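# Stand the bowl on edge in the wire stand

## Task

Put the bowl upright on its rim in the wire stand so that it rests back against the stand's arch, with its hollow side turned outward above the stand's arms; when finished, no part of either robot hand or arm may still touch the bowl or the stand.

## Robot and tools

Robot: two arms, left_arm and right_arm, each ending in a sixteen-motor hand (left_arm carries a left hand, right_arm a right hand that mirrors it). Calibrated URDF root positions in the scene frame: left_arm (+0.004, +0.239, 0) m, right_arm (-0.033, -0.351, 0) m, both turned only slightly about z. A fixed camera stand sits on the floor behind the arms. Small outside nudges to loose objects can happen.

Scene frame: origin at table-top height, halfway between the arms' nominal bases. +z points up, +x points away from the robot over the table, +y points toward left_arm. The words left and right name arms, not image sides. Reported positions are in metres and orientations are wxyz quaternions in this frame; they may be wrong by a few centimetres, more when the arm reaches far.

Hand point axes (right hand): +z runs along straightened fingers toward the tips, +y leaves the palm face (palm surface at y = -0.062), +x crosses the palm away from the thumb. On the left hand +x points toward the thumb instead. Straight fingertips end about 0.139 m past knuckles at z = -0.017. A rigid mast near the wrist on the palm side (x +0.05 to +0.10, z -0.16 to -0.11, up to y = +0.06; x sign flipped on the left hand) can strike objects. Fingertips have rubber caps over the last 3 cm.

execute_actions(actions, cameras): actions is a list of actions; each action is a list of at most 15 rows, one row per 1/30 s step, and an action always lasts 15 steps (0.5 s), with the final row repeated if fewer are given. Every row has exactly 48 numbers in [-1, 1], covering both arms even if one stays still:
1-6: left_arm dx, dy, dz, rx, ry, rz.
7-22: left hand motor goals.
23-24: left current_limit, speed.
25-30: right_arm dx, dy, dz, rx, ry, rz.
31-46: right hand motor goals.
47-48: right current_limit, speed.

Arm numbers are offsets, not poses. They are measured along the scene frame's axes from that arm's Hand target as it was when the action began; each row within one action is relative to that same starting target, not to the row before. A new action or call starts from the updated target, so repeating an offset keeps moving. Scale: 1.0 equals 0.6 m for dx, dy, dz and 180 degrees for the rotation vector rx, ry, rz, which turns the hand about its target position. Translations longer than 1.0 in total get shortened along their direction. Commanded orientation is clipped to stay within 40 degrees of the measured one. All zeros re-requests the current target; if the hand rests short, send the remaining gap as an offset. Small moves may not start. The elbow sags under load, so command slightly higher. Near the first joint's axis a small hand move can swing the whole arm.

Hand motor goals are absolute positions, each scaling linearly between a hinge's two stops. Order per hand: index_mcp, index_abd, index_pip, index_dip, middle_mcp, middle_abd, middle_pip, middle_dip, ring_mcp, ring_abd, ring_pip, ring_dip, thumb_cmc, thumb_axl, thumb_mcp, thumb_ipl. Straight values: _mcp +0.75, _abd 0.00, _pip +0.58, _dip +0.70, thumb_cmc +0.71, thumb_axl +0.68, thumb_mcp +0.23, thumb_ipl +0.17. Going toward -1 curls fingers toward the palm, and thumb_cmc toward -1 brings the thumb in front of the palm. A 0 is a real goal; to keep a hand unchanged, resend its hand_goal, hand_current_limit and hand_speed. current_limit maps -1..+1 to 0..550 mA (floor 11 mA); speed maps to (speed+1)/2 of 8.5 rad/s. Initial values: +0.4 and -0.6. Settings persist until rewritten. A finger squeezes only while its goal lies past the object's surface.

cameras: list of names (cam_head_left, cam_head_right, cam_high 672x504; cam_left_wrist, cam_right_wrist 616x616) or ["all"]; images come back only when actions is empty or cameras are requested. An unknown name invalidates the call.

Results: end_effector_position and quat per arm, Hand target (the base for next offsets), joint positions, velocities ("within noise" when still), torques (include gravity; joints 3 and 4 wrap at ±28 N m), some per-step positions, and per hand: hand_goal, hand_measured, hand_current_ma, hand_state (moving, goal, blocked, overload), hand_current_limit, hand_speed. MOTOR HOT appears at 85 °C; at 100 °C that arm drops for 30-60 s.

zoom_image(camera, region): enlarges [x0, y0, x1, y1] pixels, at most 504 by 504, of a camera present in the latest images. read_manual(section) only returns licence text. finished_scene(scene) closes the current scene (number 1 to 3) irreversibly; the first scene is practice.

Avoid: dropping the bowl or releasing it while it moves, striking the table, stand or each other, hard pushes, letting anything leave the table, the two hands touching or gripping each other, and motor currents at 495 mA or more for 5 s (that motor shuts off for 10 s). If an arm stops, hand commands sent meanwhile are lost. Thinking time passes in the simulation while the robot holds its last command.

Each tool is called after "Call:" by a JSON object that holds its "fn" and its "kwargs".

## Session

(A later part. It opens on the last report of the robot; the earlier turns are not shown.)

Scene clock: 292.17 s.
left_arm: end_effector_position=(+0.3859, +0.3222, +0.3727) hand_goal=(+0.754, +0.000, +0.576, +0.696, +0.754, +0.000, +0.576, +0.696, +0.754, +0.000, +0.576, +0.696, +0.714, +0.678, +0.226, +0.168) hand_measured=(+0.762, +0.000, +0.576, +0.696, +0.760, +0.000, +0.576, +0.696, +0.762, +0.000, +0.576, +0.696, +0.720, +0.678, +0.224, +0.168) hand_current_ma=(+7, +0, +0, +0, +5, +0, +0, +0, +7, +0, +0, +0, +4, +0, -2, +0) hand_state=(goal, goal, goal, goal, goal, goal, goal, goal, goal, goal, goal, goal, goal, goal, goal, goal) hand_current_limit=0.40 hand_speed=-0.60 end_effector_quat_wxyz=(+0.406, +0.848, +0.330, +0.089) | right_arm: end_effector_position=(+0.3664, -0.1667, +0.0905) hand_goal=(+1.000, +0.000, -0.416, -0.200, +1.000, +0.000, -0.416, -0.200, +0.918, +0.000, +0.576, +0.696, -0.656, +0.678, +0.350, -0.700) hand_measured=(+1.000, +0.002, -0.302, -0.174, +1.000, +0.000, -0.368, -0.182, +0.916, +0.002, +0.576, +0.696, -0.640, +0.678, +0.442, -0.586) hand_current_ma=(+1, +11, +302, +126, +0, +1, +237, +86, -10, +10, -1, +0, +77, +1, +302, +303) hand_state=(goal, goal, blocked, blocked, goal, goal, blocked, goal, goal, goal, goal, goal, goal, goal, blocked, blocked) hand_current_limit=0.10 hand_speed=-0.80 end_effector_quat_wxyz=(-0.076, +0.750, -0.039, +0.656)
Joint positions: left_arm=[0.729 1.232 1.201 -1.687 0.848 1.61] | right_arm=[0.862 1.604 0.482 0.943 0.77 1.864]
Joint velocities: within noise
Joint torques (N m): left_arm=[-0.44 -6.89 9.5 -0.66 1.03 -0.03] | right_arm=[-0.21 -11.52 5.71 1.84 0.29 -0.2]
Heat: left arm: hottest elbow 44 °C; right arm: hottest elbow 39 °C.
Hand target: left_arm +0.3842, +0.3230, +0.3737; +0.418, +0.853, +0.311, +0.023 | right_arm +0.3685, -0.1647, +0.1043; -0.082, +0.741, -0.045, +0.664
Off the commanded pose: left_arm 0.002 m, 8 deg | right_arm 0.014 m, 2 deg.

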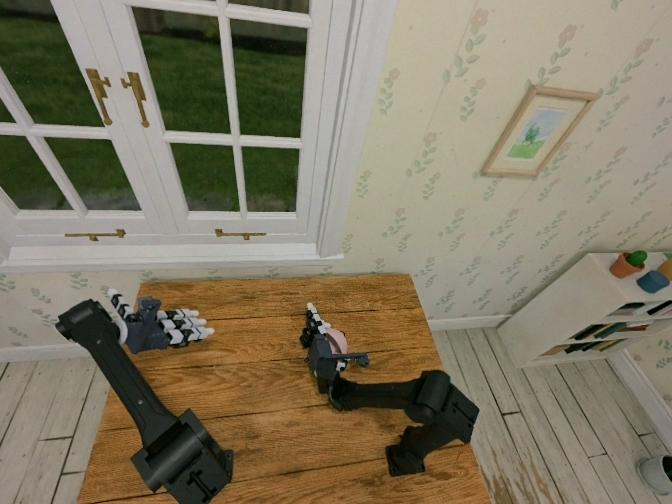

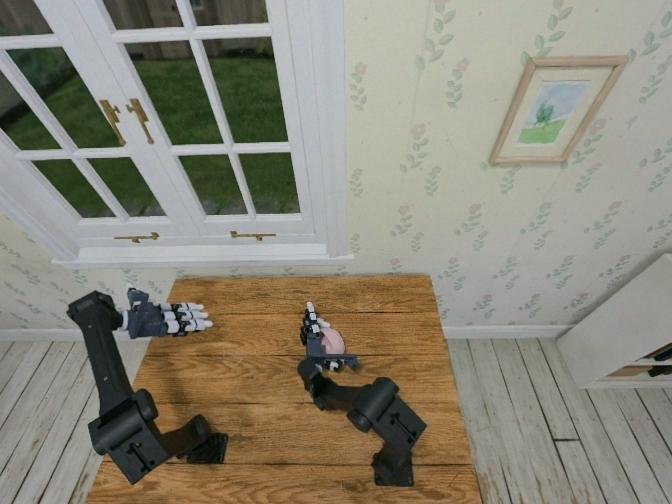

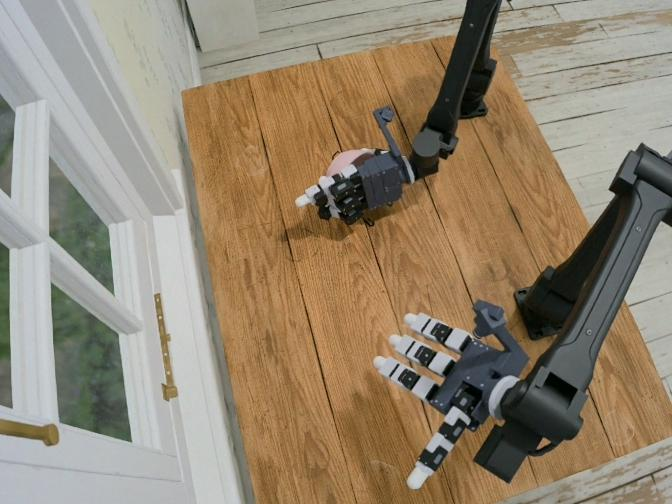

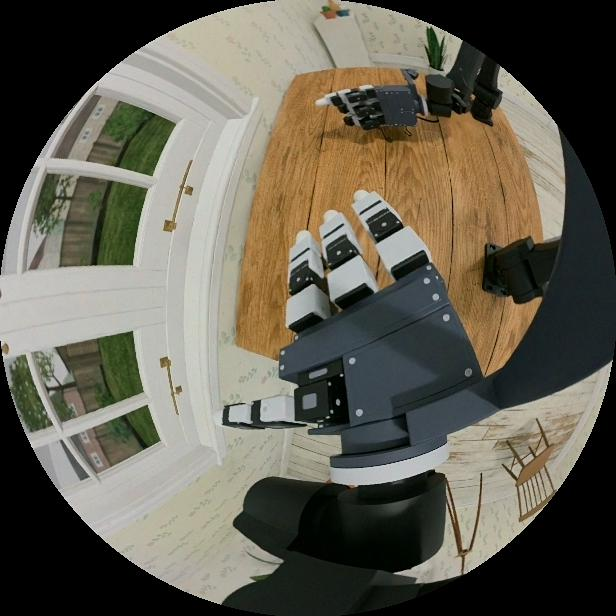

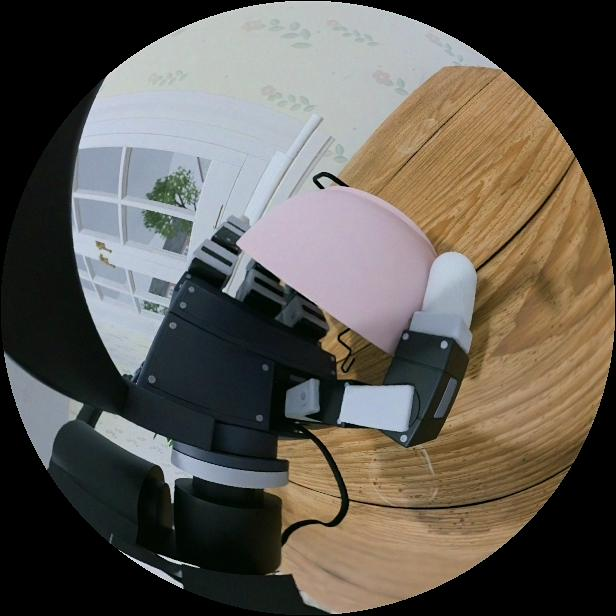

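Call:
{"fn": "execute_actions", "kwargs": {"actions": [[[0,0,0,0,0,0,0.754,0,0.576,0.696,0.754,0,0.576,0.696,0.754,0,0.576,0.696,0.714,0.678,0.226,0.168,0.4,-0.6,0,0,-0.007,0,0,0,1,0,-0.416,-0.2,1,0,-0.416,-0.2,0.918,0,0.576,0.696,-0.657,0.678,0.35,-0.7,0.1,-0.8]]], "cameras": ["cam_right_wrist","cam_high"]}}

Scene clock: 312.60 s.
left_arm: end_effector_position=(+0.3859, +0.3222, +0.3727) hand_goal=(+0.754, +0.000, +0.576, +0.696, +0.754, +0.000, +0.576, +0.696, +0.754, +0.000, +0.576, +0.696, +0.714, +0.678, +0.226, +0.168) hand_measured=(+0.762, +0.000, +0.576, +0.696, +0.760, +0.000, +0.576, +0.696, +0.762, +0.000, +0.576, +0.696, +0.720, +0.678, +0.224, +0.168) hand_current_ma=(+7, +0, +0, +0, +5, +0, +0, +0, +7, +0, +0, +0, +4, +0, -2, +0) hand_state=(goal, goal, goal, goal, goal, goal, goal, goal, goal, goal, goal, goal, goal, goal, goal, goal) hand_current_limit=0.40 hand_speed=-0.60 end_effector_quat_wxyz=(+0.406, +0.848, +0.330, +0.089) | right_arm: end_effector_position=(+0.3664, -0.1667, +0.0905) hand_goal=(+1.000, +0.000, -0.416, -0.200, +1.000, +0.000, -0.416, -0.200, +0.918, +0.000, +0.576, +0.696, -0.656, +0.678, +0.350, -0.700) hand_measured=(+1.000, +0.002, -0.302, -0.174, +1.000, +0.000, -0.368, -0.182, +0.916, +0.002, +0.576, +0.696, -0.640, +0.678, +0.442, -0.586) hand_current_ma=(+1, +11, +303, +126, +0, +1, +237, +86, -10, +10, -1, +0, +77, +1, +303, +303) hand_state=(goal, goal, blocked, blocked, goal, goal, blocked, goal, goal, goal, goal, goal, goal, goal, blocked, blocked) hand_current_limit=0.10 hand_speed=-0.80 end_effector_quat_wxyz=(-0.076, +0.750, -0.039, +0.656)
Joint positions: left_arm=[0.729 1.232 1.201 -1.687 0.848 1.61] | right_arm=[0.862 1.604 0.482 0.943 0.77 1.864]
Joint torques (N m): left_arm=[-0.15 -7.36 9.55 -0.75 1.05 -0.03] | right_arm=[-0.21 -10.52 5.55 2.63 0.25 -0.18]
Heat: left arm: hottest elbow 43 °C; right arm: hottest elbow 38 °C.
Hand target: left_arm +0.3842, +0.3230, +0.3737; +0.418, +0.853, +0.311, +0.023 | right_arm +0.3685, -0.1647, +0.1001; -0.082, +0.741, -0.045, +0.664
Off the commanded pose: left_arm 0.002 m, 8 deg | right_arm 0.010 m, 2 deg.
joint sent to its limit (left arm) — joint 4 (wrist pitch), lower limit. The joint targets are off in orientation, not in position.
Step readings (end_effector_position of left_arm | right_arm):
0: (+0.3859, +0.3222, +0.3727) | (+0.3664, -0.1667, +0.0905)
1: (+0.3859, +0.3222, +0.3727) | (+0.3664, -0.1667, +0.0905)
2: (+0.3859, +0.3222, +0.3727) | (+0.3664, -0.1667, +0.0905)
4: (+0.3859, +0.3222, +0.3727) | (+0.3664, -0.1667, +0.0905)
8: (+0.3859, +0.3222, +0.3727) | (+0.3664, -0.1667, +0.0905)
15: (+0.3859, +0.3222, +0.3727) | (+0.3664, -0.1667, +0.0905)
Images, in order (width x height): cam_high 672x504, cam_right_wrist 616x616.

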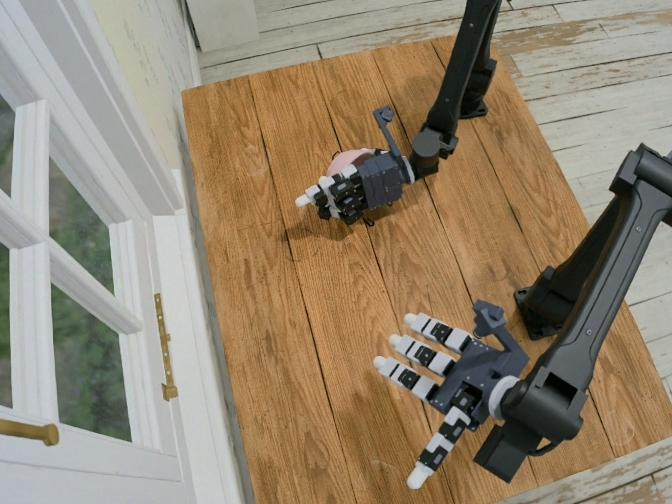

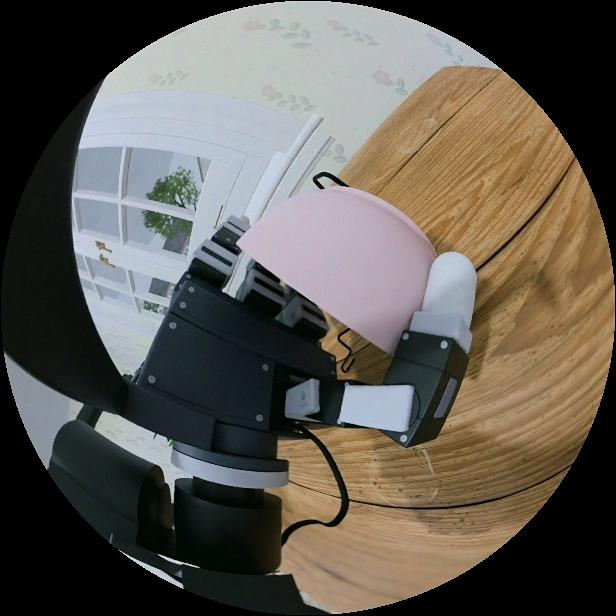

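Call:
{"fn": "execute_actions", "kwargs": {"actions": [[[0,0,0,0,0,0,0.754,0,0.576,0.696,0.754,0,0.576,0.696,0.754,0,0.576,0.696,0.714,0.678,0.226,0.168,0.4,-0.6,0,0,-0.008,0,0,0,1,0,-0.416,-0.2,1,0,-0.416,-0.2,0.918,0,0.576,0.696,-0.657,0.678,0.35,-0.7,0.1,-0.8]]], "cameras": []}}

Call:
{"fn": "execute_actions", "kwargs": {"actions": [[[0,0,0,0,0,0,0.754,0,0.576,0.696,0.754,0,0.576,0.696,0.754,0,0.576,0.696,0.714,0.678,0.226,0.168,0.4,-0.6,0,0,-0.008,0,0,0,1,0,-0.416,-0.2,1,0,-0.416,-0.2,0.918,0,0.576,0.696,-0.657,0.678,0.35,-0.7,0.1,-0.8]]], "cameras": ["cam_right_wrist","cam_high"]}}

Scene clock: 316.03 s.
left_arm: end_effector_position=(+0.3859, +0.3222, +0.3727) hand_goal=(+0.754, +0.000, +0.576, +0.696, +0.754, +0.000, +0.576, +0.696, +0.754, +0.000, +0.576, +0.696, +0.714, +0.678, +0.226, +0.168) hand_measured=(+0.762, +0.000, +0.576, +0.696, +0.760, +0.000, +0.576, +0.696, +0.762, +0.000, +0.576, +0.696, +0.720, +0.678, +0.224, +0.168) hand_current_ma=(+7, +0, +0, +0, +5, +0, +0, +0, +7, +0, +0, +0, +4, +0, -2, +0) hand_state=(goal, goal, goal, goal, goal, goal, goal, goal, goal, goal, goal, goal, goal, goal, goal, goal) hand_current_limit=0.40 hand_speed=-0.60 end_effector_quat_wxyz=(+0.406, +0.848, +0.330, +0.089) | right_arm: end_effector_position=(+0.3669, -0.1661, +0.0920) hand_goal=(+1.000, +0.000, -0.416, -0.200, +1.000, +0.000, -0.416, -0.200, +0.918, +0.000, +0.576, +0.696, -0.656, +0.678, +0.350, -0.700) hand_measured=(+1.000, +0.002, -0.302, -0.174, +1.000, +0.000, -0.368, -0.182, +0.916, +0.002, +0.576, +0.696, -0.640, +0.678, +0.442, -0.586) hand_current_ma=(+1, +11, +303, +126, +0, +1, +237, +86, -10, +10, -1, +0, +77, +1, +302, +303) hand_state=(goal, goal, blocked, blocked, goal, goal, blocked, goal, goal, goal, goal, goal, goal, goal, blocked, blocked) hand_current_limit=0.10 hand_speed=-0.80 end_effector_quat_wxyz=(-0.079, +0.747, -0.042, +0.658)
Joint positions: left_arm=[0.729 1.232 1.201 -1.687 0.848 1.61] | right_arm=[0.862 1.604 0.482 0.954 0.77 1.864]
Joint torques (N m): left_arm=[-0.56 -7.41 9.42 -0.44 1 0.02] | right_arm=[-0.67 -9 5.45 2.88 0.32 -0.21]
Heat: left arm: hottest elbow 43 °C; right arm: hottest elbow 38 °C.
Hand target: left_arm +0.3842, +0.3230, +0.3737; +0.418, +0.853, +0.311, +0.023 | right_arm +0.3685, -0.1647, +0.0953; -0.082, +0.741, -0.045, +0.664
Off the commanded pose: left_arm 0.002 m, 8 deg | right_arm 0.004 m, 1 deg.
joint sent to its limit (left arm) — joint 4 (wrist pitch), lower limit. The joint targets are off in orientation, not in position.
Step readings (end_effector_position of left_arm | right_arm):
0: (+0.3859, +0.3222, +0.3727) | (+0.3664, -0.1667, +0.0905)
1: (+0.3859, +0.3222, +0.3727) | (+0.3664, -0.1667, +0.0905)
2: (+0.3859, +0.3222, +0.3727) | (+0.3664, -0.1667, +0.0905)
4: (+0.3859, +0.3222, +0.3727) | (+0.3665, -0.1666, +0.0908)
8: (+0.3859, +0.3222, +0.3727) | (+0.3668, -0.1663, +0.0916)
15: (+0.3859, +0.3222, +0.3727) | (+0.3669, -0.1661, +0.0920)
No camera images: "cameras" was empty.

Scene clock: 316.73 s.
left_arm: end_effector_position=(+0.3859, +0.3222, +0.3727) hand_goal=(+0.754, +0.000, +0.576, +0.696, +0.754, +0.000, +0.576, +0.696, +0.754, +0.000, +0.576, +0.696, +0.714, +0.678, +0.226, +0.168) hand_measured=(+0.762, +0.000, +0.576, +0.696, +0.760, +0.000, +0.576, +0.696, +0.762, +0.000, +0.576, +0.696, +0.720, +0.678, +0.224, +0.168) hand_current_ma=(+7, +0, +0, +0, +5, +0, +0, +0, +7, +0, +0, +0, +4, +0, -2, +0) hand_state=(goal, goal, goal, goal, goal, goal, goal, goal, goal, goal, goal, goal, goal, goal, goal, goal) hand_current_limit=0.40 hand_speed=-0.60 end_effector_quat_wxyz=(+0.406, +0.848, +0.330, +0.089) | right_arm: end_effector_position=(+0.3663, -0.1668, +0.0873) hand_goal=(+1.000, +0.000, -0.416, -0.200, +1.000, +0.000, -0.416, -0.200, +0.918, +0.000, +0.576, +0.696, -0.656, +0.678, +0.350, -0.700) hand_measured=(+1.000, +0.002, -0.302, -0.174, +1.000, +0.000, -0.368, -0.182, +0.916, +0.002, +0.576, +0.696, -0.640, +0.678, +0.442, -0.586) hand_current_ma=(+1, +11, +303, +126, +0, +1, +237, +85, -10, +10, -1, +0, +77, +1, +303, +302) hand_state=(goal, goal, blocked, blocked, goal, goal, blocked, goal, goal, goal, goal, goal, goal, goal, blocked, blocked) hand_current_limit=0.10 hand_speed=-0.80 end_effector_quat_wxyz=(-0.079, +0.747, -0.042, +0.658)
Joint positions: left_arm=[0.729 1.232 1.201 -1.687 0.848 1.61] | right_arm=[0.862 1.621 0.478 0.974 0.77 1.864]
Joint torques (N m): left_arm=[-1.14 -7.3 9.5 -0.62 0.98 -0.01] | right_arm=[-1.14 -8.94 5.5 3.04 0.24 -0.21]
Heat: left arm: hottest elbow 43 °C; right arm: hottest elbow 38 °C.
Hand target: left_arm +0.3842, +0.3230, +0.3737; +0.418, +0.853, +0.311, +0.023 | right_arm +0.3684, -0.1648, +0.0904; -0.082, +0.742, -0.045, +0.664
Off the commanded pose: left_arm 0.002 m, 8 deg | right_arm 0.004 m, 1 deg.
joint sent to its limit (left arm) — joint 4 (wrist pitch), lower limit. The joint targets are off in orientation, not in position.
Step readings (end_effector_position of left_arm | right_arm):
0: (+0.3859, +0.3222, +0.3727) | (+0.3669, -0.1661, +0.0920)
1: (+0.3859, +0.3222, +0.3727) | (+0.3669, -0.1661, +0.0921)
2: (+0.3859, +0.3222, +0.3727) | (+0.3669, -0.1661, +0.0920)
4: (+0.3859, +0.3222, +0.3727) | (+0.3670, -0.1661, +0.0919)
8: (+0.3859, +0.3222, +0.3727) | (+0.3666, -0.1664, +0.0889)
15: (+0.3859, +0.3222, +0.3727) | (+0.3663, -0.1668, +0.0873)
Images, in order (width x height): cam_high 672x504, cam_right_wrist 616x616.

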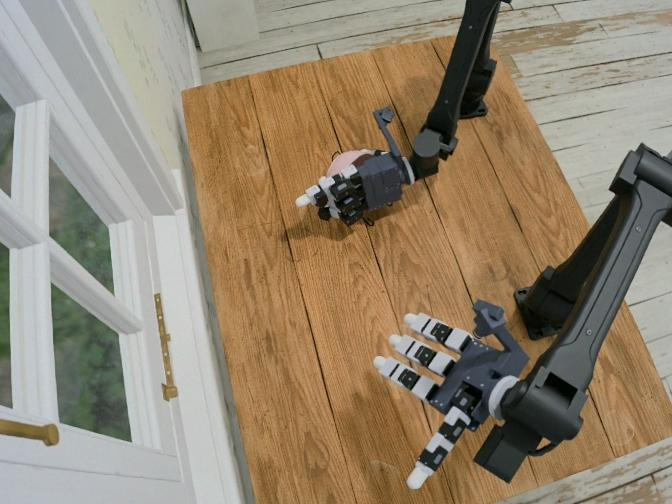

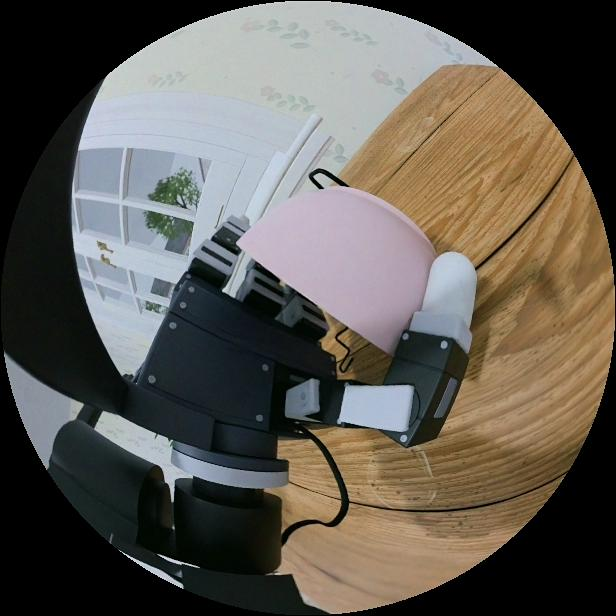

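Call:
{"fn": "execute_actions", "kwargs": {"actions": [[[0,0,0,0,0,0,0.754,0,0.576,0.696,0.754,0,0.576,0.696,0.754,0,0.576,0.696,0.714,0.678,0.226,0.168,0.4,-0.6,0,0,-0.006,0,0,0,1,0,-0.416,-0.2,1,0,-0.416,-0.2,0.918,0,0.576,0.696,-0.657,0.678,0.35,-0.7,0.1,-0.8]]], "cameras": ["cam_right_wrist"]}}

Call:
{"fn": "zoom_image", "kwargs": {"camera": "cam_right_wrist", "region": [220, 140, 460, 380]}}

Scene clock: 318.77 s.
left_arm: end_effector_position=(+0.3859, +0.3222, +0.3727) hand_goal=(+0.754, +0.000, +0.576, +0.696, +0.754, +0.000, +0.576, +0.696, +0.754, +0.000, +0.576, +0.696, +0.714, +0.678, +0.226, +0.168) hand_measured=(+0.762, +0.000, +0.576, +0.696, +0.760, +0.000, +0.576, +0.696, +0.762, +0.000, +0.576, +0.696, +0.720, +0.678, +0.224, +0.168) hand_current_ma=(+7, +0, +0, +0, +5, +0, +0, +0, +7, +0, +0, +0, +4, +0, -2, +0) hand_state=(goal, goal, goal, goal, goal, goal, goal, goal, goal, goal, goal, goal, goal, goal, goal, goal) hand_current_limit=0.40 hand_speed=-0.60 end_effector_quat_wxyz=(+0.406, +0.848, +0.330, +0.089) | right_arm: end_effector_position=(+0.3668, -0.1665, +0.0867) hand_goal=(+1.000, +0.000, -0.416, -0.200, +1.000, +0.000, -0.416, -0.200, +0.918, +0.000, +0.576, +0.696, -0.656, +0.678, +0.350, -0.700) hand_measured=(+1.000, +0.002, -0.304, -0.174, +1.000, +0.000, -0.370, -0.184, +0.916, +0.002, +0.576, +0.696, -0.640, +0.678, +0.444, -0.586) hand_current_ma=(+1, +11, +303, +126, +0, +1, +227, +77, -10, +10, -1, +0, +77, +1, +303, +303) hand_state=(goal, goal, blocked, blocked, goal, goal, blocked, goal, goal, goal, goal, goal, goal, goal, blocked, blocked) hand_current_limit=0.10 hand_speed=-0.80 end_effector_quat_wxyz=(-0.081, +0.745, -0.044, +0.661)
Joint positions: left_arm=[0.729 1.232 1.201 -1.687 0.848 1.61] | right_arm=[0.862 1.629 0.478 0.992 0.772 1.864]
Joint torques (N m): left_arm=[-0.56 -7.53 9.47 -0.59 0.99 0.01] | right_arm=[-0.44 -8.41 5.22 2.77 0.14 -0.22]
Heat: left arm: hottest elbow 43 °C; right arm: hottest elbow 38 °C.
Hand target: left_arm +0.3842, +0.3230, +0.3737; +0.418, +0.853, +0.311, +0.023 | right_arm +0.3684, -0.1648, +0.0869; -0.082, +0.741, -0.045, +0.664
Off the commanded pose: left_arm 0.002 m, 8 deg | right_arm 0.002 m, 1 deg.
joint sent to its limit (left arm) — joint 4 (wrist pitch), lower limit. The joint targets are off in orientation, not in position.
Step readings (end_effector_position of left_arm | right_arm):
0: (+0.3859, +0.3222, +0.3727) | (+0.3663, -0.1668, +0.0874)
1: (+0.3859, +0.3222, +0.3727) | (+0.3663, -0.1668, +0.0874)
2: (+0.3859, +0.3222, +0.3727) | (+0.3664, -0.1667, +0.0875)
4: (+0.3859, +0.3222, +0.3727) | (+0.3666, -0.1666, +0.0872)
8: (+0.3859, +0.3222, +0.3727) | (+0.3668, -0.1665, +0.0868)
15: (+0.3859, +0.3222, +0.3727) | (+0.3668, -0.1664, +0.0868)
Images, in order (width x height): cam_right_wrist 616x616.

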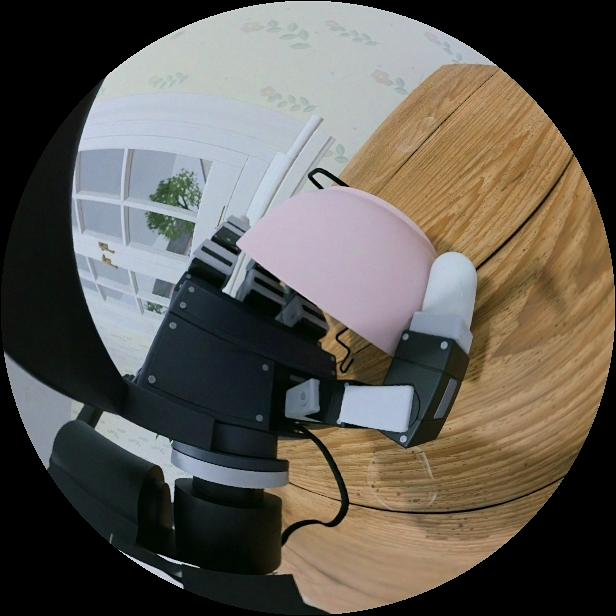

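Scaled by 2.100 from the camera's 616x616 image, which has a finer 880x880 frame.

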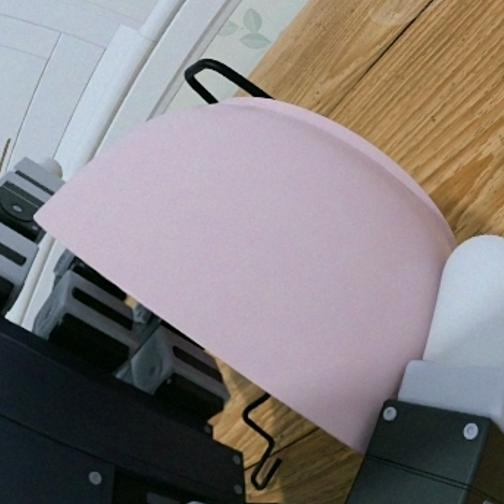

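Call:
{"fn": "execute_actions", "kwargs": {"actions": [[[0,0,0,0,0,0,0.754,0,0.576,0.696,0.754,0,0.576,0.696,0.754,0,0.576,0.696,0.714,0.678,0.226,0.168,0.4,-0.6,0,0,-0.006,0,0,0,1,0,-0.416,-0.2,1,0,-0.416,-0.2,0.918,0,0.576,0.696,-0.657,0.678,0.35,-0.7,0.1,-0.8]]], "cameras": ["cam_right_wrist"]}}

Call:
{"fn": "zoom_image", "kwargs": {"camera": "cam_right_wrist", "region": [220, 140, 460, 380]}}

Scene clock: 321.60 s.
left_arm: end_effector_position=(+0.3859, +0.3222, +0.3727) hand_goal=(+0.754, +0.000, +0.576, +0.696, +0.754, +0.000, +0.576, +0.696, +0.754, +0.000, +0.576, +0.696, +0.714, +0.678, +0.226, +0.168) hand_measured=(+0.762, +0.000, +0.576, +0.696, +0.760, +0.000, +0.576, +0.696, +0.762, +0.000, +0.576, +0.696, +0.720, +0.678, +0.224, +0.168) hand_current_ma=(+7, +0, +0, +0, +5, +0, +0, +0, +7, +0, +0, +0, +4, +0, -2, +0) hand_state=(goal, goal, goal, goal, goal, goal, goal, goal, goal, goal, goal, goal, goal, goal, goal, goal) hand_current_limit=0.40 hand_speed=-0.60 end_effector_quat_wxyz=(+0.406, +0.848, +0.330, +0.089) | right_arm: end_effector_position=(+0.3674, -0.1662, +0.0862) hand_goal=(+1.000, +0.000, -0.416, -0.200, +1.000, +0.000, -0.416, -0.200, +0.918, +0.000, +0.576, +0.696, -0.656, +0.678, +0.350, -0.700) hand_measured=(+1.000, +0.002, -0.312, -0.174, +1.000, +0.000, -0.376, -0.186, +0.916, +0.002, +0.576, +0.696, -0.644, +0.678, +0.450, -0.586) hand_current_ma=(+1, +11, +302, +126, +0, +1, +199, +72, -10, +10, -1, +0, +62, +1, +303, +303) hand_state=(goal, goal, blocked, blocked, goal, goal, blocked, goal, goal, goal, goal, goal, goal, goal, blocked, blocked) hand_current_limit=0.10 hand_speed=-0.80 end_effector_quat_wxyz=(-0.082, +0.743, -0.045, +0.663)
Joint positions: left_arm=[0.729 1.232 1.201 -1.687 0.848 1.61] | right_arm=[0.862 1.638 0.478 1.011 0.773 1.858]
Joint torques (N m): left_arm=[-0.26 -7.65 9.4 -0.58 1.05 -0.05] | right_arm=[-0.15 -7.94 5.31 2.66 0.14 -0.19]
Heat: left arm: hottest elbow 43 °C; right arm: hottest elbow 38 °C.
Hand target: left_arm +0.3842, +0.3230, +0.3737; +0.418, +0.853, +0.311, +0.023 | right_arm +0.3684, -0.1647, +0.0834; -0.082, +0.741, -0.045, +0.665
Off the commanded pose: left_arm 0.002 m, 8 deg | right_arm 0.003 m, 0 deg.
joint sent to its limit (left arm) — joint 4 (wrist pitch), lower limit. The joint targets are off in orientation, not in position.
Step readings (end_effector_position of left_arm | right_arm):
0: (+0.3859, +0.3222, +0.3727) | (+0.3668, -0.1665, +0.0867)
1: (+0.3859, +0.3222, +0.3727) | (+0.3668, -0.1665, +0.0867)
2: (+0.3859, +0.3222, +0.3727) | (+0.3669, -0.1664, +0.0868)
4: (+0.3859, +0.3222, +0.3727) | (+0.3670, -0.1664, +0.0865)
8: (+0.3859, +0.3222, +0.3727) | (+0.3673, -0.1663, +0.0862)
15: (+0.3859, +0.3222, +0.3727) | (+0.3674, -0.1662, +0.0861)
Images, in order (width x height): cam_right_wrist 616x616.

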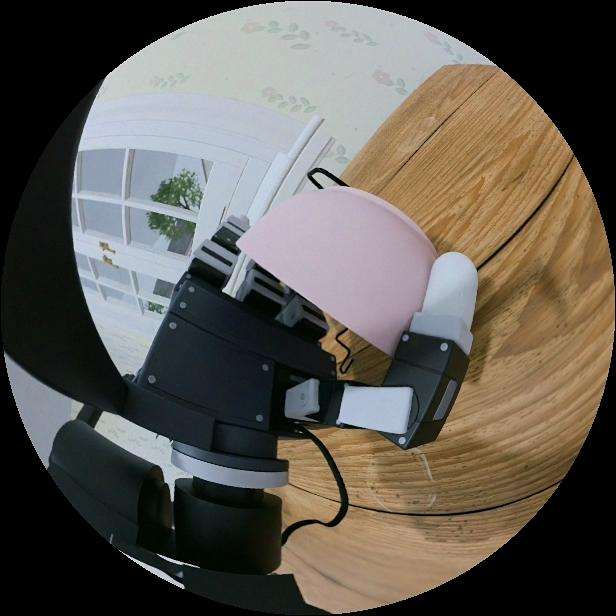

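Scaled by 2.100 from the camera's 616x616 image, which has a finer 880x880 frame.

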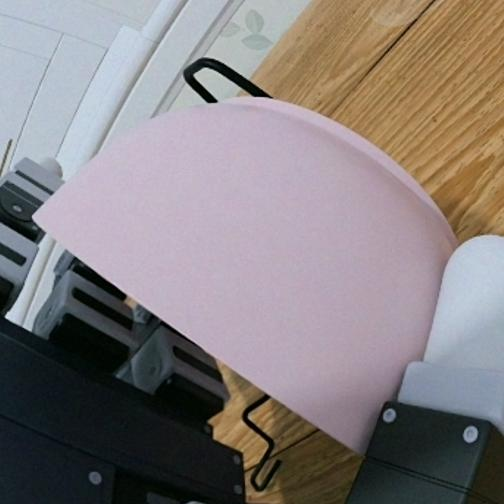

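Call:
{"fn": "execute_actions", "kwargs": {"actions": [[[0,0,0,0,0,0,0.754,0,0.576,0.696,0.754,0,0.576,0.696,0.754,0,0.576,0.696,0.714,0.678,0.226,0.168,0.4,-0.6,0.0067,-0.012,0.007,0,0,0,1,0,-0.416,-0.2,1,0,-0.416,-0.2,0.918,0,0.576,0.696,-0.657,0.678,0.35,-0.7,0.1,-0.8]]], "cameras": ["cam_right_wrist","cam_high"]}}

Call:
{"fn": "zoom_image", "kwargs": {"camera": "cam_right_wrist", "region": [220, 140, 460, 380]}}

Call:
{"fn": "zoom_image", "kwargs": {"camera": "cam_high", "region": [315, 135, 390, 195]}}

Scene clock: 327.27 s.
left_arm: end_effector_position=(+0.3859, +0.3222, +0.3727) hand_goal=(+0.754, +0.000, +0.576, +0.696, +0.754, +0.000, +0.576, +0.696, +0.754, +0.000, +0.576, +0.696, +0.714, +0.678, +0.226, +0.168) hand_measured=(+0.762, +0.000, +0.576, +0.696, +0.760, +0.000, +0.576, +0.696, +0.762, +0.000, +0.576, +0.696, +0.720, +0.678, +0.224, +0.168) hand_current_ma=(+7, +0, +0, +0, +5, +0, +0, +0, +7, +0, +0, +0, +4, +0, -2, +0) hand_state=(goal, goal, goal, goal, goal, goal, goal, goal, goal, goal, goal, goal, goal, goal, goal, goal) hand_current_limit=0.40 hand_speed=-0.60 end_effector_quat_wxyz=(+0.406, +0.848, +0.330, +0.089) | right_arm: end_effector_position=(+0.3697, -0.1679, +0.0857) hand_goal=(+1.000, +0.000, -0.416, -0.200, +1.000, +0.000, -0.416, -0.200, +0.918, +0.000, +0.576, +0.696, -0.656, +0.678, +0.350, -0.700) hand_measured=(+1.000, +0.002, -0.328, -0.174, +1.000, +0.000, -0.380, -0.188, +0.916, +0.002, +0.576, +0.696, -0.650, +0.678, +0.456, -0.586) hand_current_ma=(+1, +11, +303, +126, +0, +1, +177, +64, -10, +10, -1, +0, +32, +1, +303, +303) hand_state=(goal, goal, blocked, blocked, goal, goal, blocked, goal, goal, goal, goal, goal, goal, goal, blocked, blocked) hand_current_limit=0.10 hand_speed=-0.80 end_effector_quat_wxyz=(-0.082, +0.744, -0.040, +0.662)
Joint positions: left_arm=[0.729 1.232 1.201 -1.687 0.848 1.61] | right_arm=[0.853 1.638 0.476 1.011 0.757 1.852]
Joint torques (N m): left_arm=[-0.79 -8.06 9.47 -0.64 0.98 -0.01] | right_arm=[-1.55 -9.23 4.81 2.36 -0.09 -0.14]
Heat: left arm: hottest elbow 43 °C; right arm: hottest elbow 38 °C.
Hand target: left_arm +0.3842, +0.3230, +0.3737; +0.418, +0.853, +0.311, +0.023 | right_arm +0.3725, -0.1718, +0.0877; -0.082, +0.741, -0.045, +0.665
Off the commanded pose: left_arm 0.002 m, 8 deg | right_arm 0.005 m, 1 deg.
joint sent to its limit (left arm) — joint 4 (wrist pitch), lower limit. The joint targets are off in orientation, not in position.
Step readings (end_effector_position of left_arm | right_arm):
0: (+0.3859, +0.3222, +0.3727) | (+0.3674, -0.1662, +0.0862)
1: (+0.3859, +0.3222, +0.3727) | (+0.3674, -0.1662, +0.0862)
2: (+0.3859, +0.3222, +0.3727) | (+0.3675, -0.1660, +0.0862)
4: (+0.3859, +0.3222, +0.3727) | (+0.3679, -0.1655, +0.0861)
8: (+0.3859, +0.3222, +0.3727) | (+0.3688, -0.1668, +0.0857)
15: (+0.3859, +0.3222, +0.3727) | (+0.3697, -0.1680, +0.0857)
Images, in order (width x height): cam_high 672x504, cam_right_wrist 616x616.

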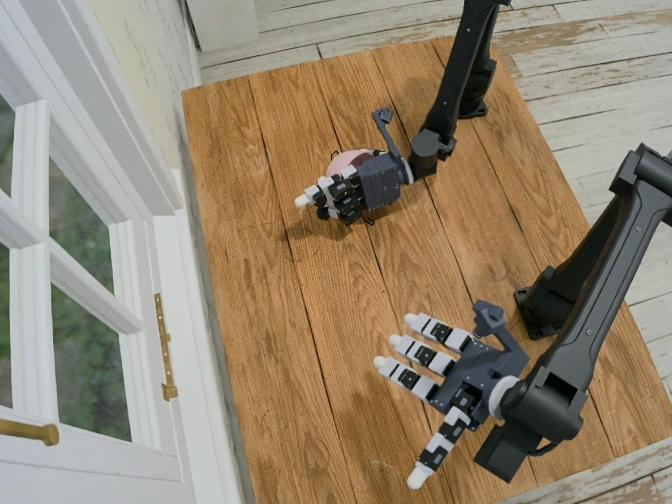

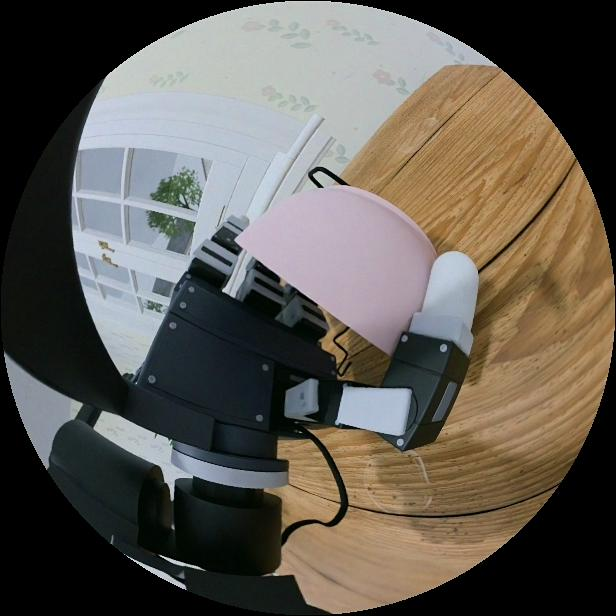

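Scaled by 2.100 from the camera's 616x616 image, which has a finer 880x880 frame.

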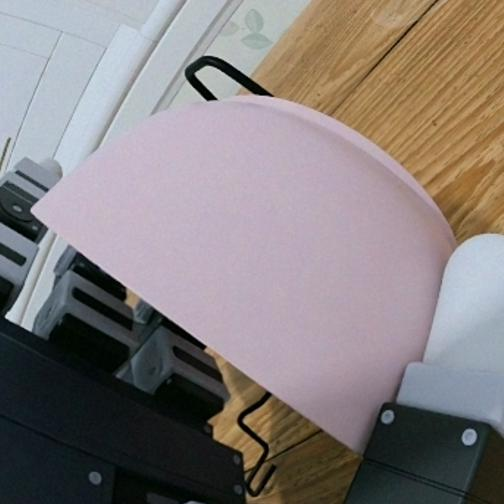

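Scaled by 6.720.

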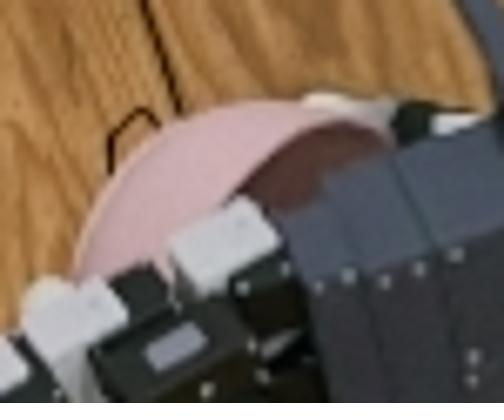

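Call:
{"fn": "execute_actions", "kwargs": {"actions": [[[0,0,0,0,0,0,0.754,0,0.576,0.696,0.754,0,0.576,0.696,0.754,0,0.576,0.696,0.714,0.678,0.226,0.168,0.4,-0.6,0,0,0,0,0,0,1,0,-0.28,-0.14,1,0,-0.3,-0.14,0.918,0,0.576,0.696,-0.657,0.678,0.42,-0.56,0.1,-0.9]]], "cameras": ["cam_right_wrist","cam_high"]}}

Call:
{"fn": "zoom_image", "kwargs": {"camera": "cam_right_wrist", "region": [220, 140, 460, 380]}}

Call:
{"fn": "zoom_image", "kwargs": {"camera": "cam_high", "region": [315, 135, 390, 195]}}

Scene clock: 330.03 s.
left_arm: end_effector_position=(+0.3859, +0.3222, +0.3727) hand_goal=(+0.754, +0.000, +0.576, +0.696, +0.754, +0.000, +0.576, +0.696, +0.754, +0.000, +0.576, +0.696, +0.714, +0.678, +0.226, +0.168) hand_measured=(+0.762, +0.000, +0.576, +0.696, +0.760, +0.000, +0.576, +0.696, +0.762, +0.000, +0.576, +0.696, +0.720, +0.678, +0.224, +0.168) hand_current_ma=(+7, +0, +0, +0, +5, +0, +0, +0, +7, +0, +0, +0, +4, +0, -2, +0) hand_state=(goal, goal, goal, goal, goal, goal, goal, goal, goal, goal, goal, goal, goal, goal, goal, goal) hand_current_limit=0.40 hand_speed=-0.60 end_effector_quat_wxyz=(+0.406, +0.848, +0.330, +0.089) | right_arm: end_effector_position=(+0.3690, -0.1696, +0.0844) hand_goal=(+1.000, +0.000, -0.280, -0.140, +1.000, +0.000, -0.300, -0.140, +0.918, +0.000, +0.576, +0.696, -0.656, +0.678, +0.420, -0.560) hand_measured=(+1.000, +0.002, -0.282, -0.142, +1.000, +0.000, -0.304, -0.142, +0.916, +0.002, +0.576, +0.696, -0.650, +0.678, +0.422, -0.562) hand_current_ma=(+1, +11, -13, -13, +0, +1, -15, -11, -10, +10, -1, +0, +30, +1, +10, -14) hand_state=(goal, goal, goal, goal, goal, goal, goal, goal, goal, goal, goal, goal, goal, goal, goal, goal) hand_current_limit=0.10 hand_speed=-0.90 end_effector_quat_wxyz=(-0.081, +0.745, -0.039, +0.661)
Joint positions: left_arm=[0.729 1.232 1.201 -1.687 0.848 1.61] | right_arm=[0.851 1.638 0.472 1.011 0.754 1.852]
Joint torques (N m): left_arm=[-0.56 -8.18 9.33 -0.79 1.03 -0.07] | right_arm=[-1.49 -9 5.16 2.25 -0.05 -0.14]
Heat: left arm: hottest elbow 43 °C; right arm: hottest elbow 38 °C.
Hand target: left_arm +0.3842, +0.3230, +0.3737; +0.418, +0.853, +0.311, +0.023 | right_arm +0.3724, -0.1720, +0.0875; -0.082, +0.741, -0.045, +0.664
Off the commanded pose: left_arm 0.002 m, 8 deg | right_arm 0.005 m, 1 deg.
joint sent to its limit (left arm) — joint 4 (wrist pitch), lower limit. The joint targets are off in orientation, not in position.
Step readings (end_effector_position of left_arm | right_arm):
0: (+0.3859, +0.3222, +0.3727) | (+0.3697, -0.1679, +0.0857)
1: (+0.3859, +0.3222, +0.3727) | (+0.3697, -0.1679, +0.0857)
2: (+0.3859, +0.3222, +0.3727) | (+0.3697, -0.1679, +0.0857)
4: (+0.3859, +0.3222, +0.3727) | (+0.3696, -0.1681, +0.0856)
8: (+0.3859, +0.3222, +0.3727) | (+0.3689, -0.1693, +0.0845)
15: (+0.3859, +0.3222, +0.3727) | (+0.3690, -0.1696, +0.0844)
Images, in order (width x height): cam_high 672x504, cam_right_wrist 616x616.

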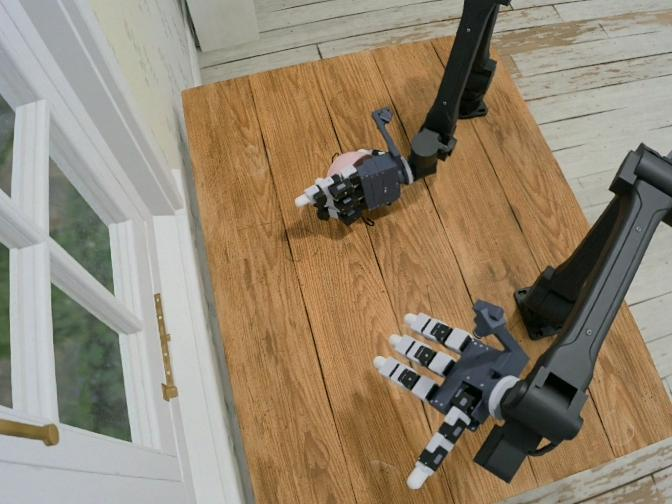

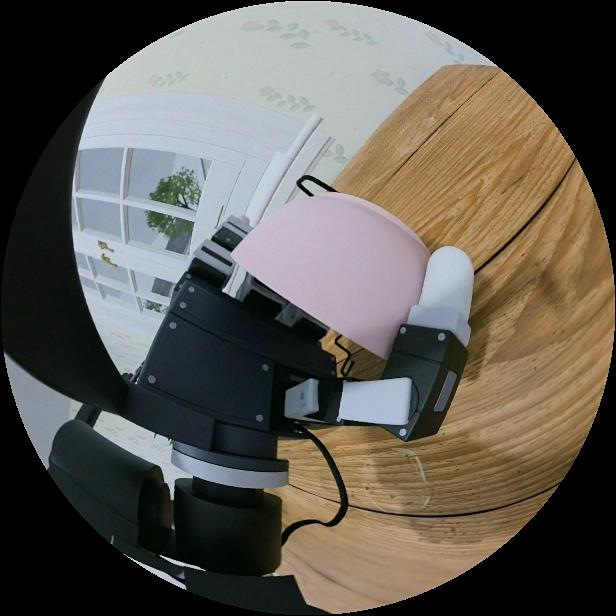

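Scaled by 2.100 from the camera's 616x616 image, which has a finer 880x880 frame.

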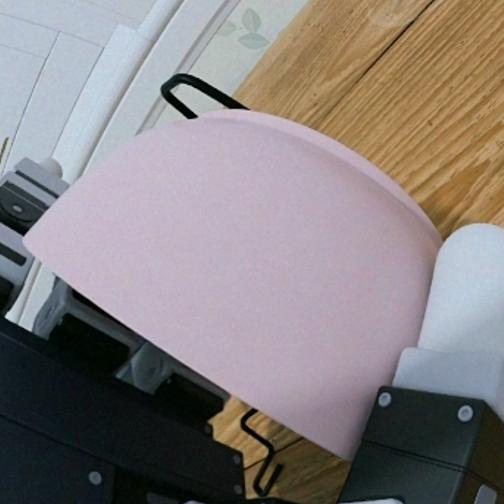

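Scaled by 6.720.

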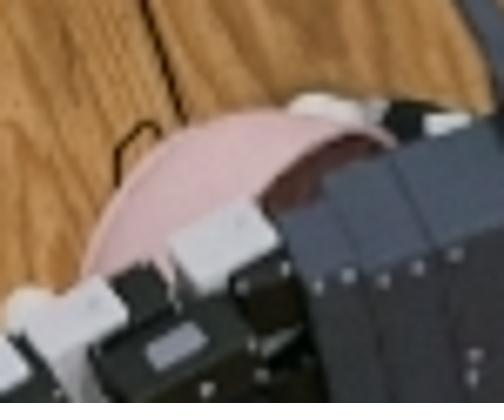

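Call:
{"fn": "execute_actions", "kwargs": {"actions": [[[0,0,0,0,0,0,0.754,0,0.576,0.696,0.754,0,0.576,0.696,0.754,0,0.576,0.696,0.714,0.678,0.226,0.168,0.4,-0.6,0,0,0,0,0,0,1,0,-0.2,-0.08,1,0,-0.2,-0.08,0.918,0,0.576,0.696,-0.657,0.678,0.44,-0.5,0.1,-0.9]]], "cameras": ["cam_right_wrist","cam_high"]}}

Call:
{"fn": "zoom_image", "kwargs": {"camera": "cam_right_wrist", "region": [220, 140, 460, 380]}}

Call:
{"fn": "zoom_image", "kwargs": {"camera": "cam_high", "region": [315, 135, 390, 195]}}

Scene clock: 332.90 s.
left_arm: end_effector_position=(+0.3859, +0.3222, +0.3727) hand_goal=(+0.754, +0.000, +0.576, +0.696, +0.754, +0.000, +0.576, +0.696, +0.754, +0.000, +0.576, +0.696, +0.714, +0.678, +0.226, +0.168) hand_measured=(+0.762, +0.000, +0.576, +0.696, +0.760, +0.000, +0.576, +0.696, +0.762, +0.000, +0.576, +0.696, +0.720, +0.678, +0.224, +0.168) hand_current_ma=(+7, +0, +0, +0, +5, +0, +0, +0, +7, +0, +0, +0, +4, +0, -2, +0) hand_state=(goal, goal, goal, goal, goal, goal, goal, goal, goal, goal, goal, goal, goal, goal, goal, goal) hand_current_limit=0.40 hand_speed=-0.60 end_effector_quat_wxyz=(+0.406, +0.848, +0.330, +0.089) | right_arm: end_effector_position=(+0.3690, -0.1696, +0.0844) hand_goal=(+1.000, +0.000, -0.200, -0.080, +1.000, +0.000, -0.200, -0.080, +0.918, +0.000, +0.576, +0.696, -0.656, +0.678, +0.440, -0.500) hand_measured=(+1.000, +0.002, -0.202, -0.082, +1.000, +0.000, -0.204, -0.082, +0.916, +0.002, +0.576, +0.696, -0.650, +0.678, +0.438, -0.502) hand_current_ma=(+1, +11, -13, -14, +0, +1, -16, -11, -10, +10, -1, +0, +30, +1, -18, -15) hand_state=(goal, goal, goal, goal, goal, goal, goal, goal, goal, goal, goal, goal, goal, goal, goal, goal) hand_current_limit=0.10 hand_speed=-0.90 end_effector_quat_wxyz=(-0.081, +0.745, -0.039, +0.661)
Joint positions: left_arm=[0.729 1.232 1.201 -1.687 0.848 1.61] | right_arm=[0.851 1.638 0.472 1.011 0.754 1.852]
Joint torques (N m): left_arm=[0.15 -7.77 9.46 -0.64 0.98 -0.01] | right_arm=[-1.38 -9.35 5.04 2.36 0.01 -0.17]
Heat: left arm: hottest elbow 43 °C; right arm: hottest elbow 38 °C.
Hand target: left_arm +0.3842, +0.3230, +0.3737; +0.418, +0.853, +0.311, +0.023 | right_arm +0.3724, -0.1720, +0.0875; -0.082, +0.741, -0.045, +0.664
Off the commanded pose: left_arm 0.002 m, 8 deg | right_arm 0.005 m, 1 deg.
joint sent to its limit (left arm) — joint 4 (wrist pitch), lower limit. The joint targets are off in orientation, not in position.
Step readings (end_effector_position of left_arm | right_arm):
0: (+0.3859, +0.3222, +0.3727) | (+0.3690, -0.1696, +0.0844)
1: (+0.3859, +0.3222, +0.3727) | (+0.3690, -0.1696, +0.0844)
2: (+0.3859, +0.3222, +0.3727) | (+0.3690, -0.1696, +0.0844)
4: (+0.3859, +0.3222, +0.3727) | (+0.3690, -0.1696, +0.0844)
8: (+0.3859, +0.3222, +0.3727) | (+0.3690, -0.1696, +0.0844)
15: (+0.3859, +0.3222, +0.3727) | (+0.3690, -0.1696, +0.0844)
Images, in order (width x height): cam_high 672x504, cam_right_wrist 616x616.

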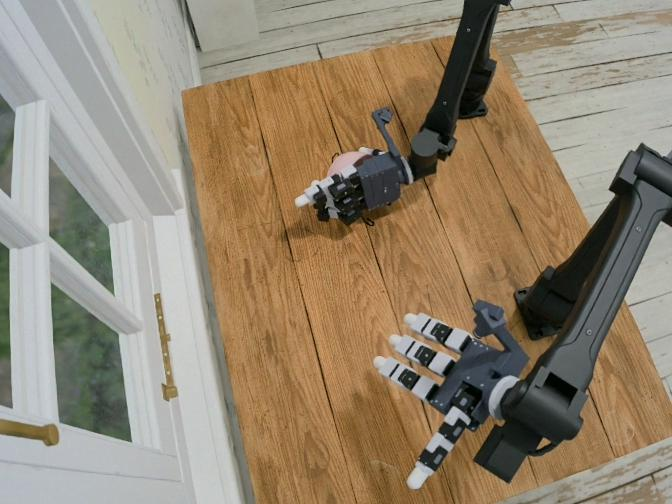

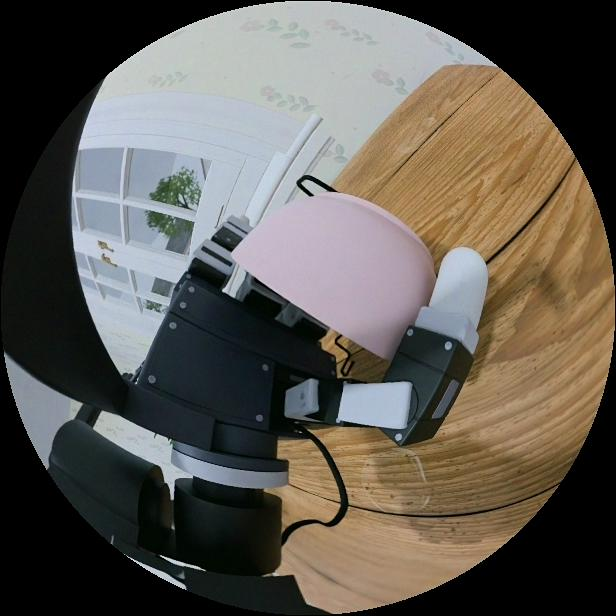

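Scaled by 2.100 from the camera's 616x616 image, which has a finer 880x880 frame.

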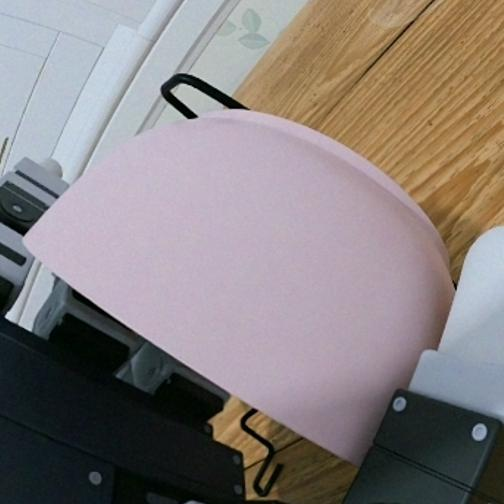

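Scaled by 6.720.

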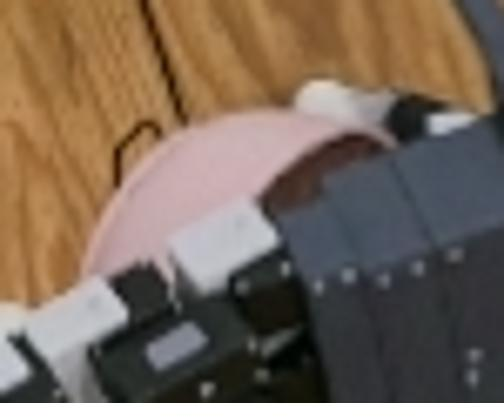

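Call:
{"fn": "execute_actions", "kwargs": {"actions": [[[0,0,0,0,0,0,0.754,0,0.576,0.696,0.754,0,0.576,0.696,0.754,0,0.576,0.696,0.714,0.678,0.226,0.168,0.4,-0.6,0,0,0,0,0,0,1,0,0,0.05,1,0,0,0.05,0.918,0,0.576,0.696,-0.657,0.678,0.55,-0.45,0.1,-0.85]],[[0,0,0,0,0,0,0.754,0,0.576,0.696,0.754,0,0.576,0.696,0.754,0,0.576,0.696,0.714,0.678,0.226,0.168,0.4,-0.6,0,0,0,0,0,0,1,0,0.2,0.2,1,0,0.2,0.2,0.918,0,0.576,0.696,-0.657,0.678,0.65,-0.4,0.1,-0.8]]], "cameras": ["cam_right_wrist","cam_high"]}}

Call:
{"fn": "zoom_image", "kwargs": {"camera": "cam_right_wrist", "region": [220, 140, 460, 380]}}

Call:
{"fn": "zoom_image", "kwargs": {"camera": "cam_high", "region": [315, 135, 390, 195]}}

Scene clock: 335.60 s.
left_arm: end_effector_position=(+0.3859, +0.3222, +0.3727) hand_goal=(+0.754, +0.000, +0.576, +0.696, +0.754, +0.000, +0.576, +0.696, +0.754, +0.000, +0.576, +0.696, +0.714, +0.678, +0.226, +0.168) hand_measured=(+0.762, +0.000, +0.576, +0.696, +0.760, +0.000, +0.576, +0.696, +0.762, +0.000, +0.576, +0.696, +0.720, +0.678, +0.224, +0.168) hand_current_ma=(+7, +0, +0, +0, +5, +0, +0, +0, +7, +0, +0, +0, +4, +0, -2, +0) hand_state=(goal, goal, goal, goal, goal, goal, goal, goal, goal, goal, goal, goal, goal, goal, goal, goal) hand_current_limit=0.40 hand_speed=-0.60 end_effector_quat_wxyz=(+0.406, +0.848, +0.330, +0.089) | right_arm: end_effector_position=(+0.3690, -0.1696, +0.0844) hand_goal=(+1.000, +0.000, +0.200, +0.200, +1.000, +0.000, +0.200, +0.200, +0.918, +0.000, +0.576, +0.696, -0.656, +0.678, +0.650, -0.400) hand_measured=(+1.000, +0.002, +0.196, +0.198, +1.000, +0.000, +0.196, +0.198, +0.916, +0.002, +0.576, +0.696, -0.650, +0.678, +0.646, -0.402) hand_current_ma=(+1, +11, -15, -14, +0, +4, -18, -12, -10, +10, -1, +0, +30, +1, -20, -15) hand_state=(goal, goal, goal, goal, goal, goal, goal, goal, goal, goal, goal, goal, goal, goal, goal, goal) hand_current_limit=0.10 hand_speed=-0.80 end_effector_quat_wxyz=(-0.081, +0.745, -0.039, +0.661)
Joint positions: left_arm=[0.729 1.232 1.201 -1.687 0.848 1.61] | right_arm=[0.851 1.638 0.472 1.011 0.754 1.852]
Joint torques (N m): left_arm=[-0.26 -7.53 9.54 -0.7 1.02 -0.01] | right_arm=[-1.61 -9.17 4.96 2.33 -0.02 -0.13]
Heat: left arm: hottest elbow 43 °C; right arm: hottest elbow 38 °C.
Hand target: left_arm +0.3842, +0.3230, +0.3737; +0.418, +0.853, +0.311, +0.023 | right_arm +0.3724, -0.1720, +0.0876; -0.082, +0.741, -0.045, +0.664
Off the commanded pose: left_arm 0.002 m, 8 deg | right_arm 0.005 m, 1 deg.
joint sent to its limit (left arm) — joint 4 (wrist pitch), lower limit. The joint targets are off in orientation, not in position.
Step readings (end_effector_position of left_arm | right_arm):
0: (+0.3859, +0.3222, +0.3727) | (+0.3690, -0.1696, +0.0844)
1: (+0.3859, +0.3222, +0.3727) | (+0.3690, -0.1696, +0.0844)
2: (+0.3859, +0.3222, +0.3727) | (+0.3690, -0.1696, +0.0844)
4: (+0.3859, +0.3222, +0.3727) | (+0.3690, -0.1696, +0.0844)
8: (+0.3859, +0.3222, +0.3727) | (+0.3690, -0.1696, +0.0844)
15: (+0.3859, +0.3222, +0.3727) | (+0.3690, -0.1696, +0.0844)
16: (+0.3859, +0.3222, +0.3727) | (+0.3690, -0.1696, +0.0844)
17: (+0.3859, +0.3222, +0.3727) | (+0.3690, -0.1696, +0.0844)
19: (+0.3859, +0.3222, +0.3727) | (+0.3690, -0.1696, +0.0844)
23: (+0.3859, +0.3222, +0.3727) | (+0.3690, -0.1696, +0.0844)
30: (+0.3859, +0.3222, +0.3727) | (+0.3690, -0.1696, +0.0844)
Images, in order (width x height): cam_high 672x504, cam_right_wrist 616x616.

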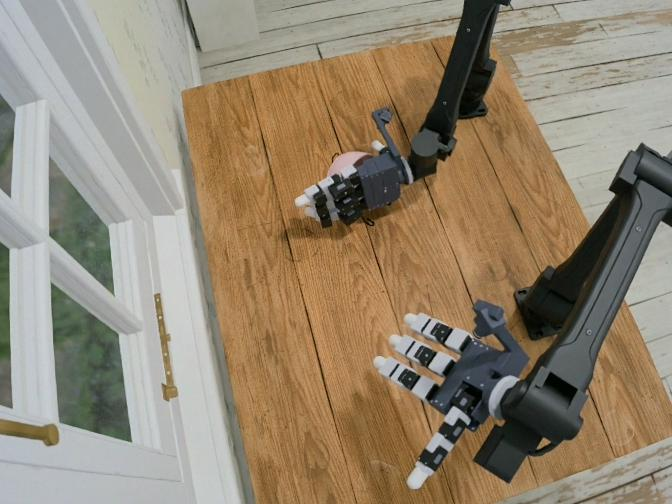

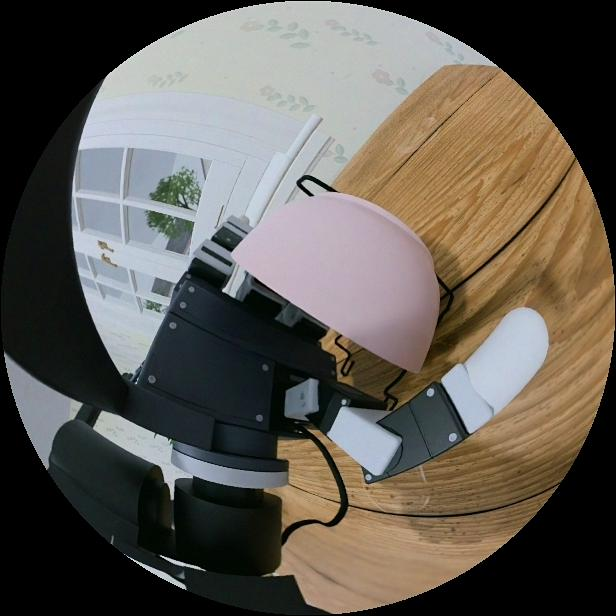

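Scaled by 2.100 from the camera's 616x616 image, which has a finer 880x880 frame.

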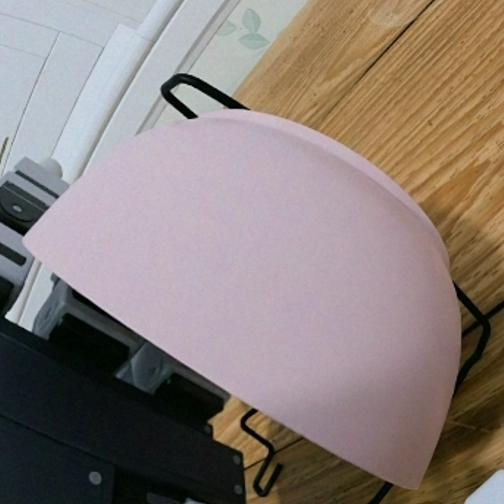

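Scaled by 6.720.

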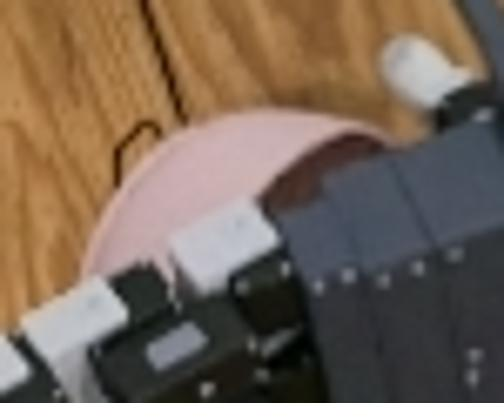

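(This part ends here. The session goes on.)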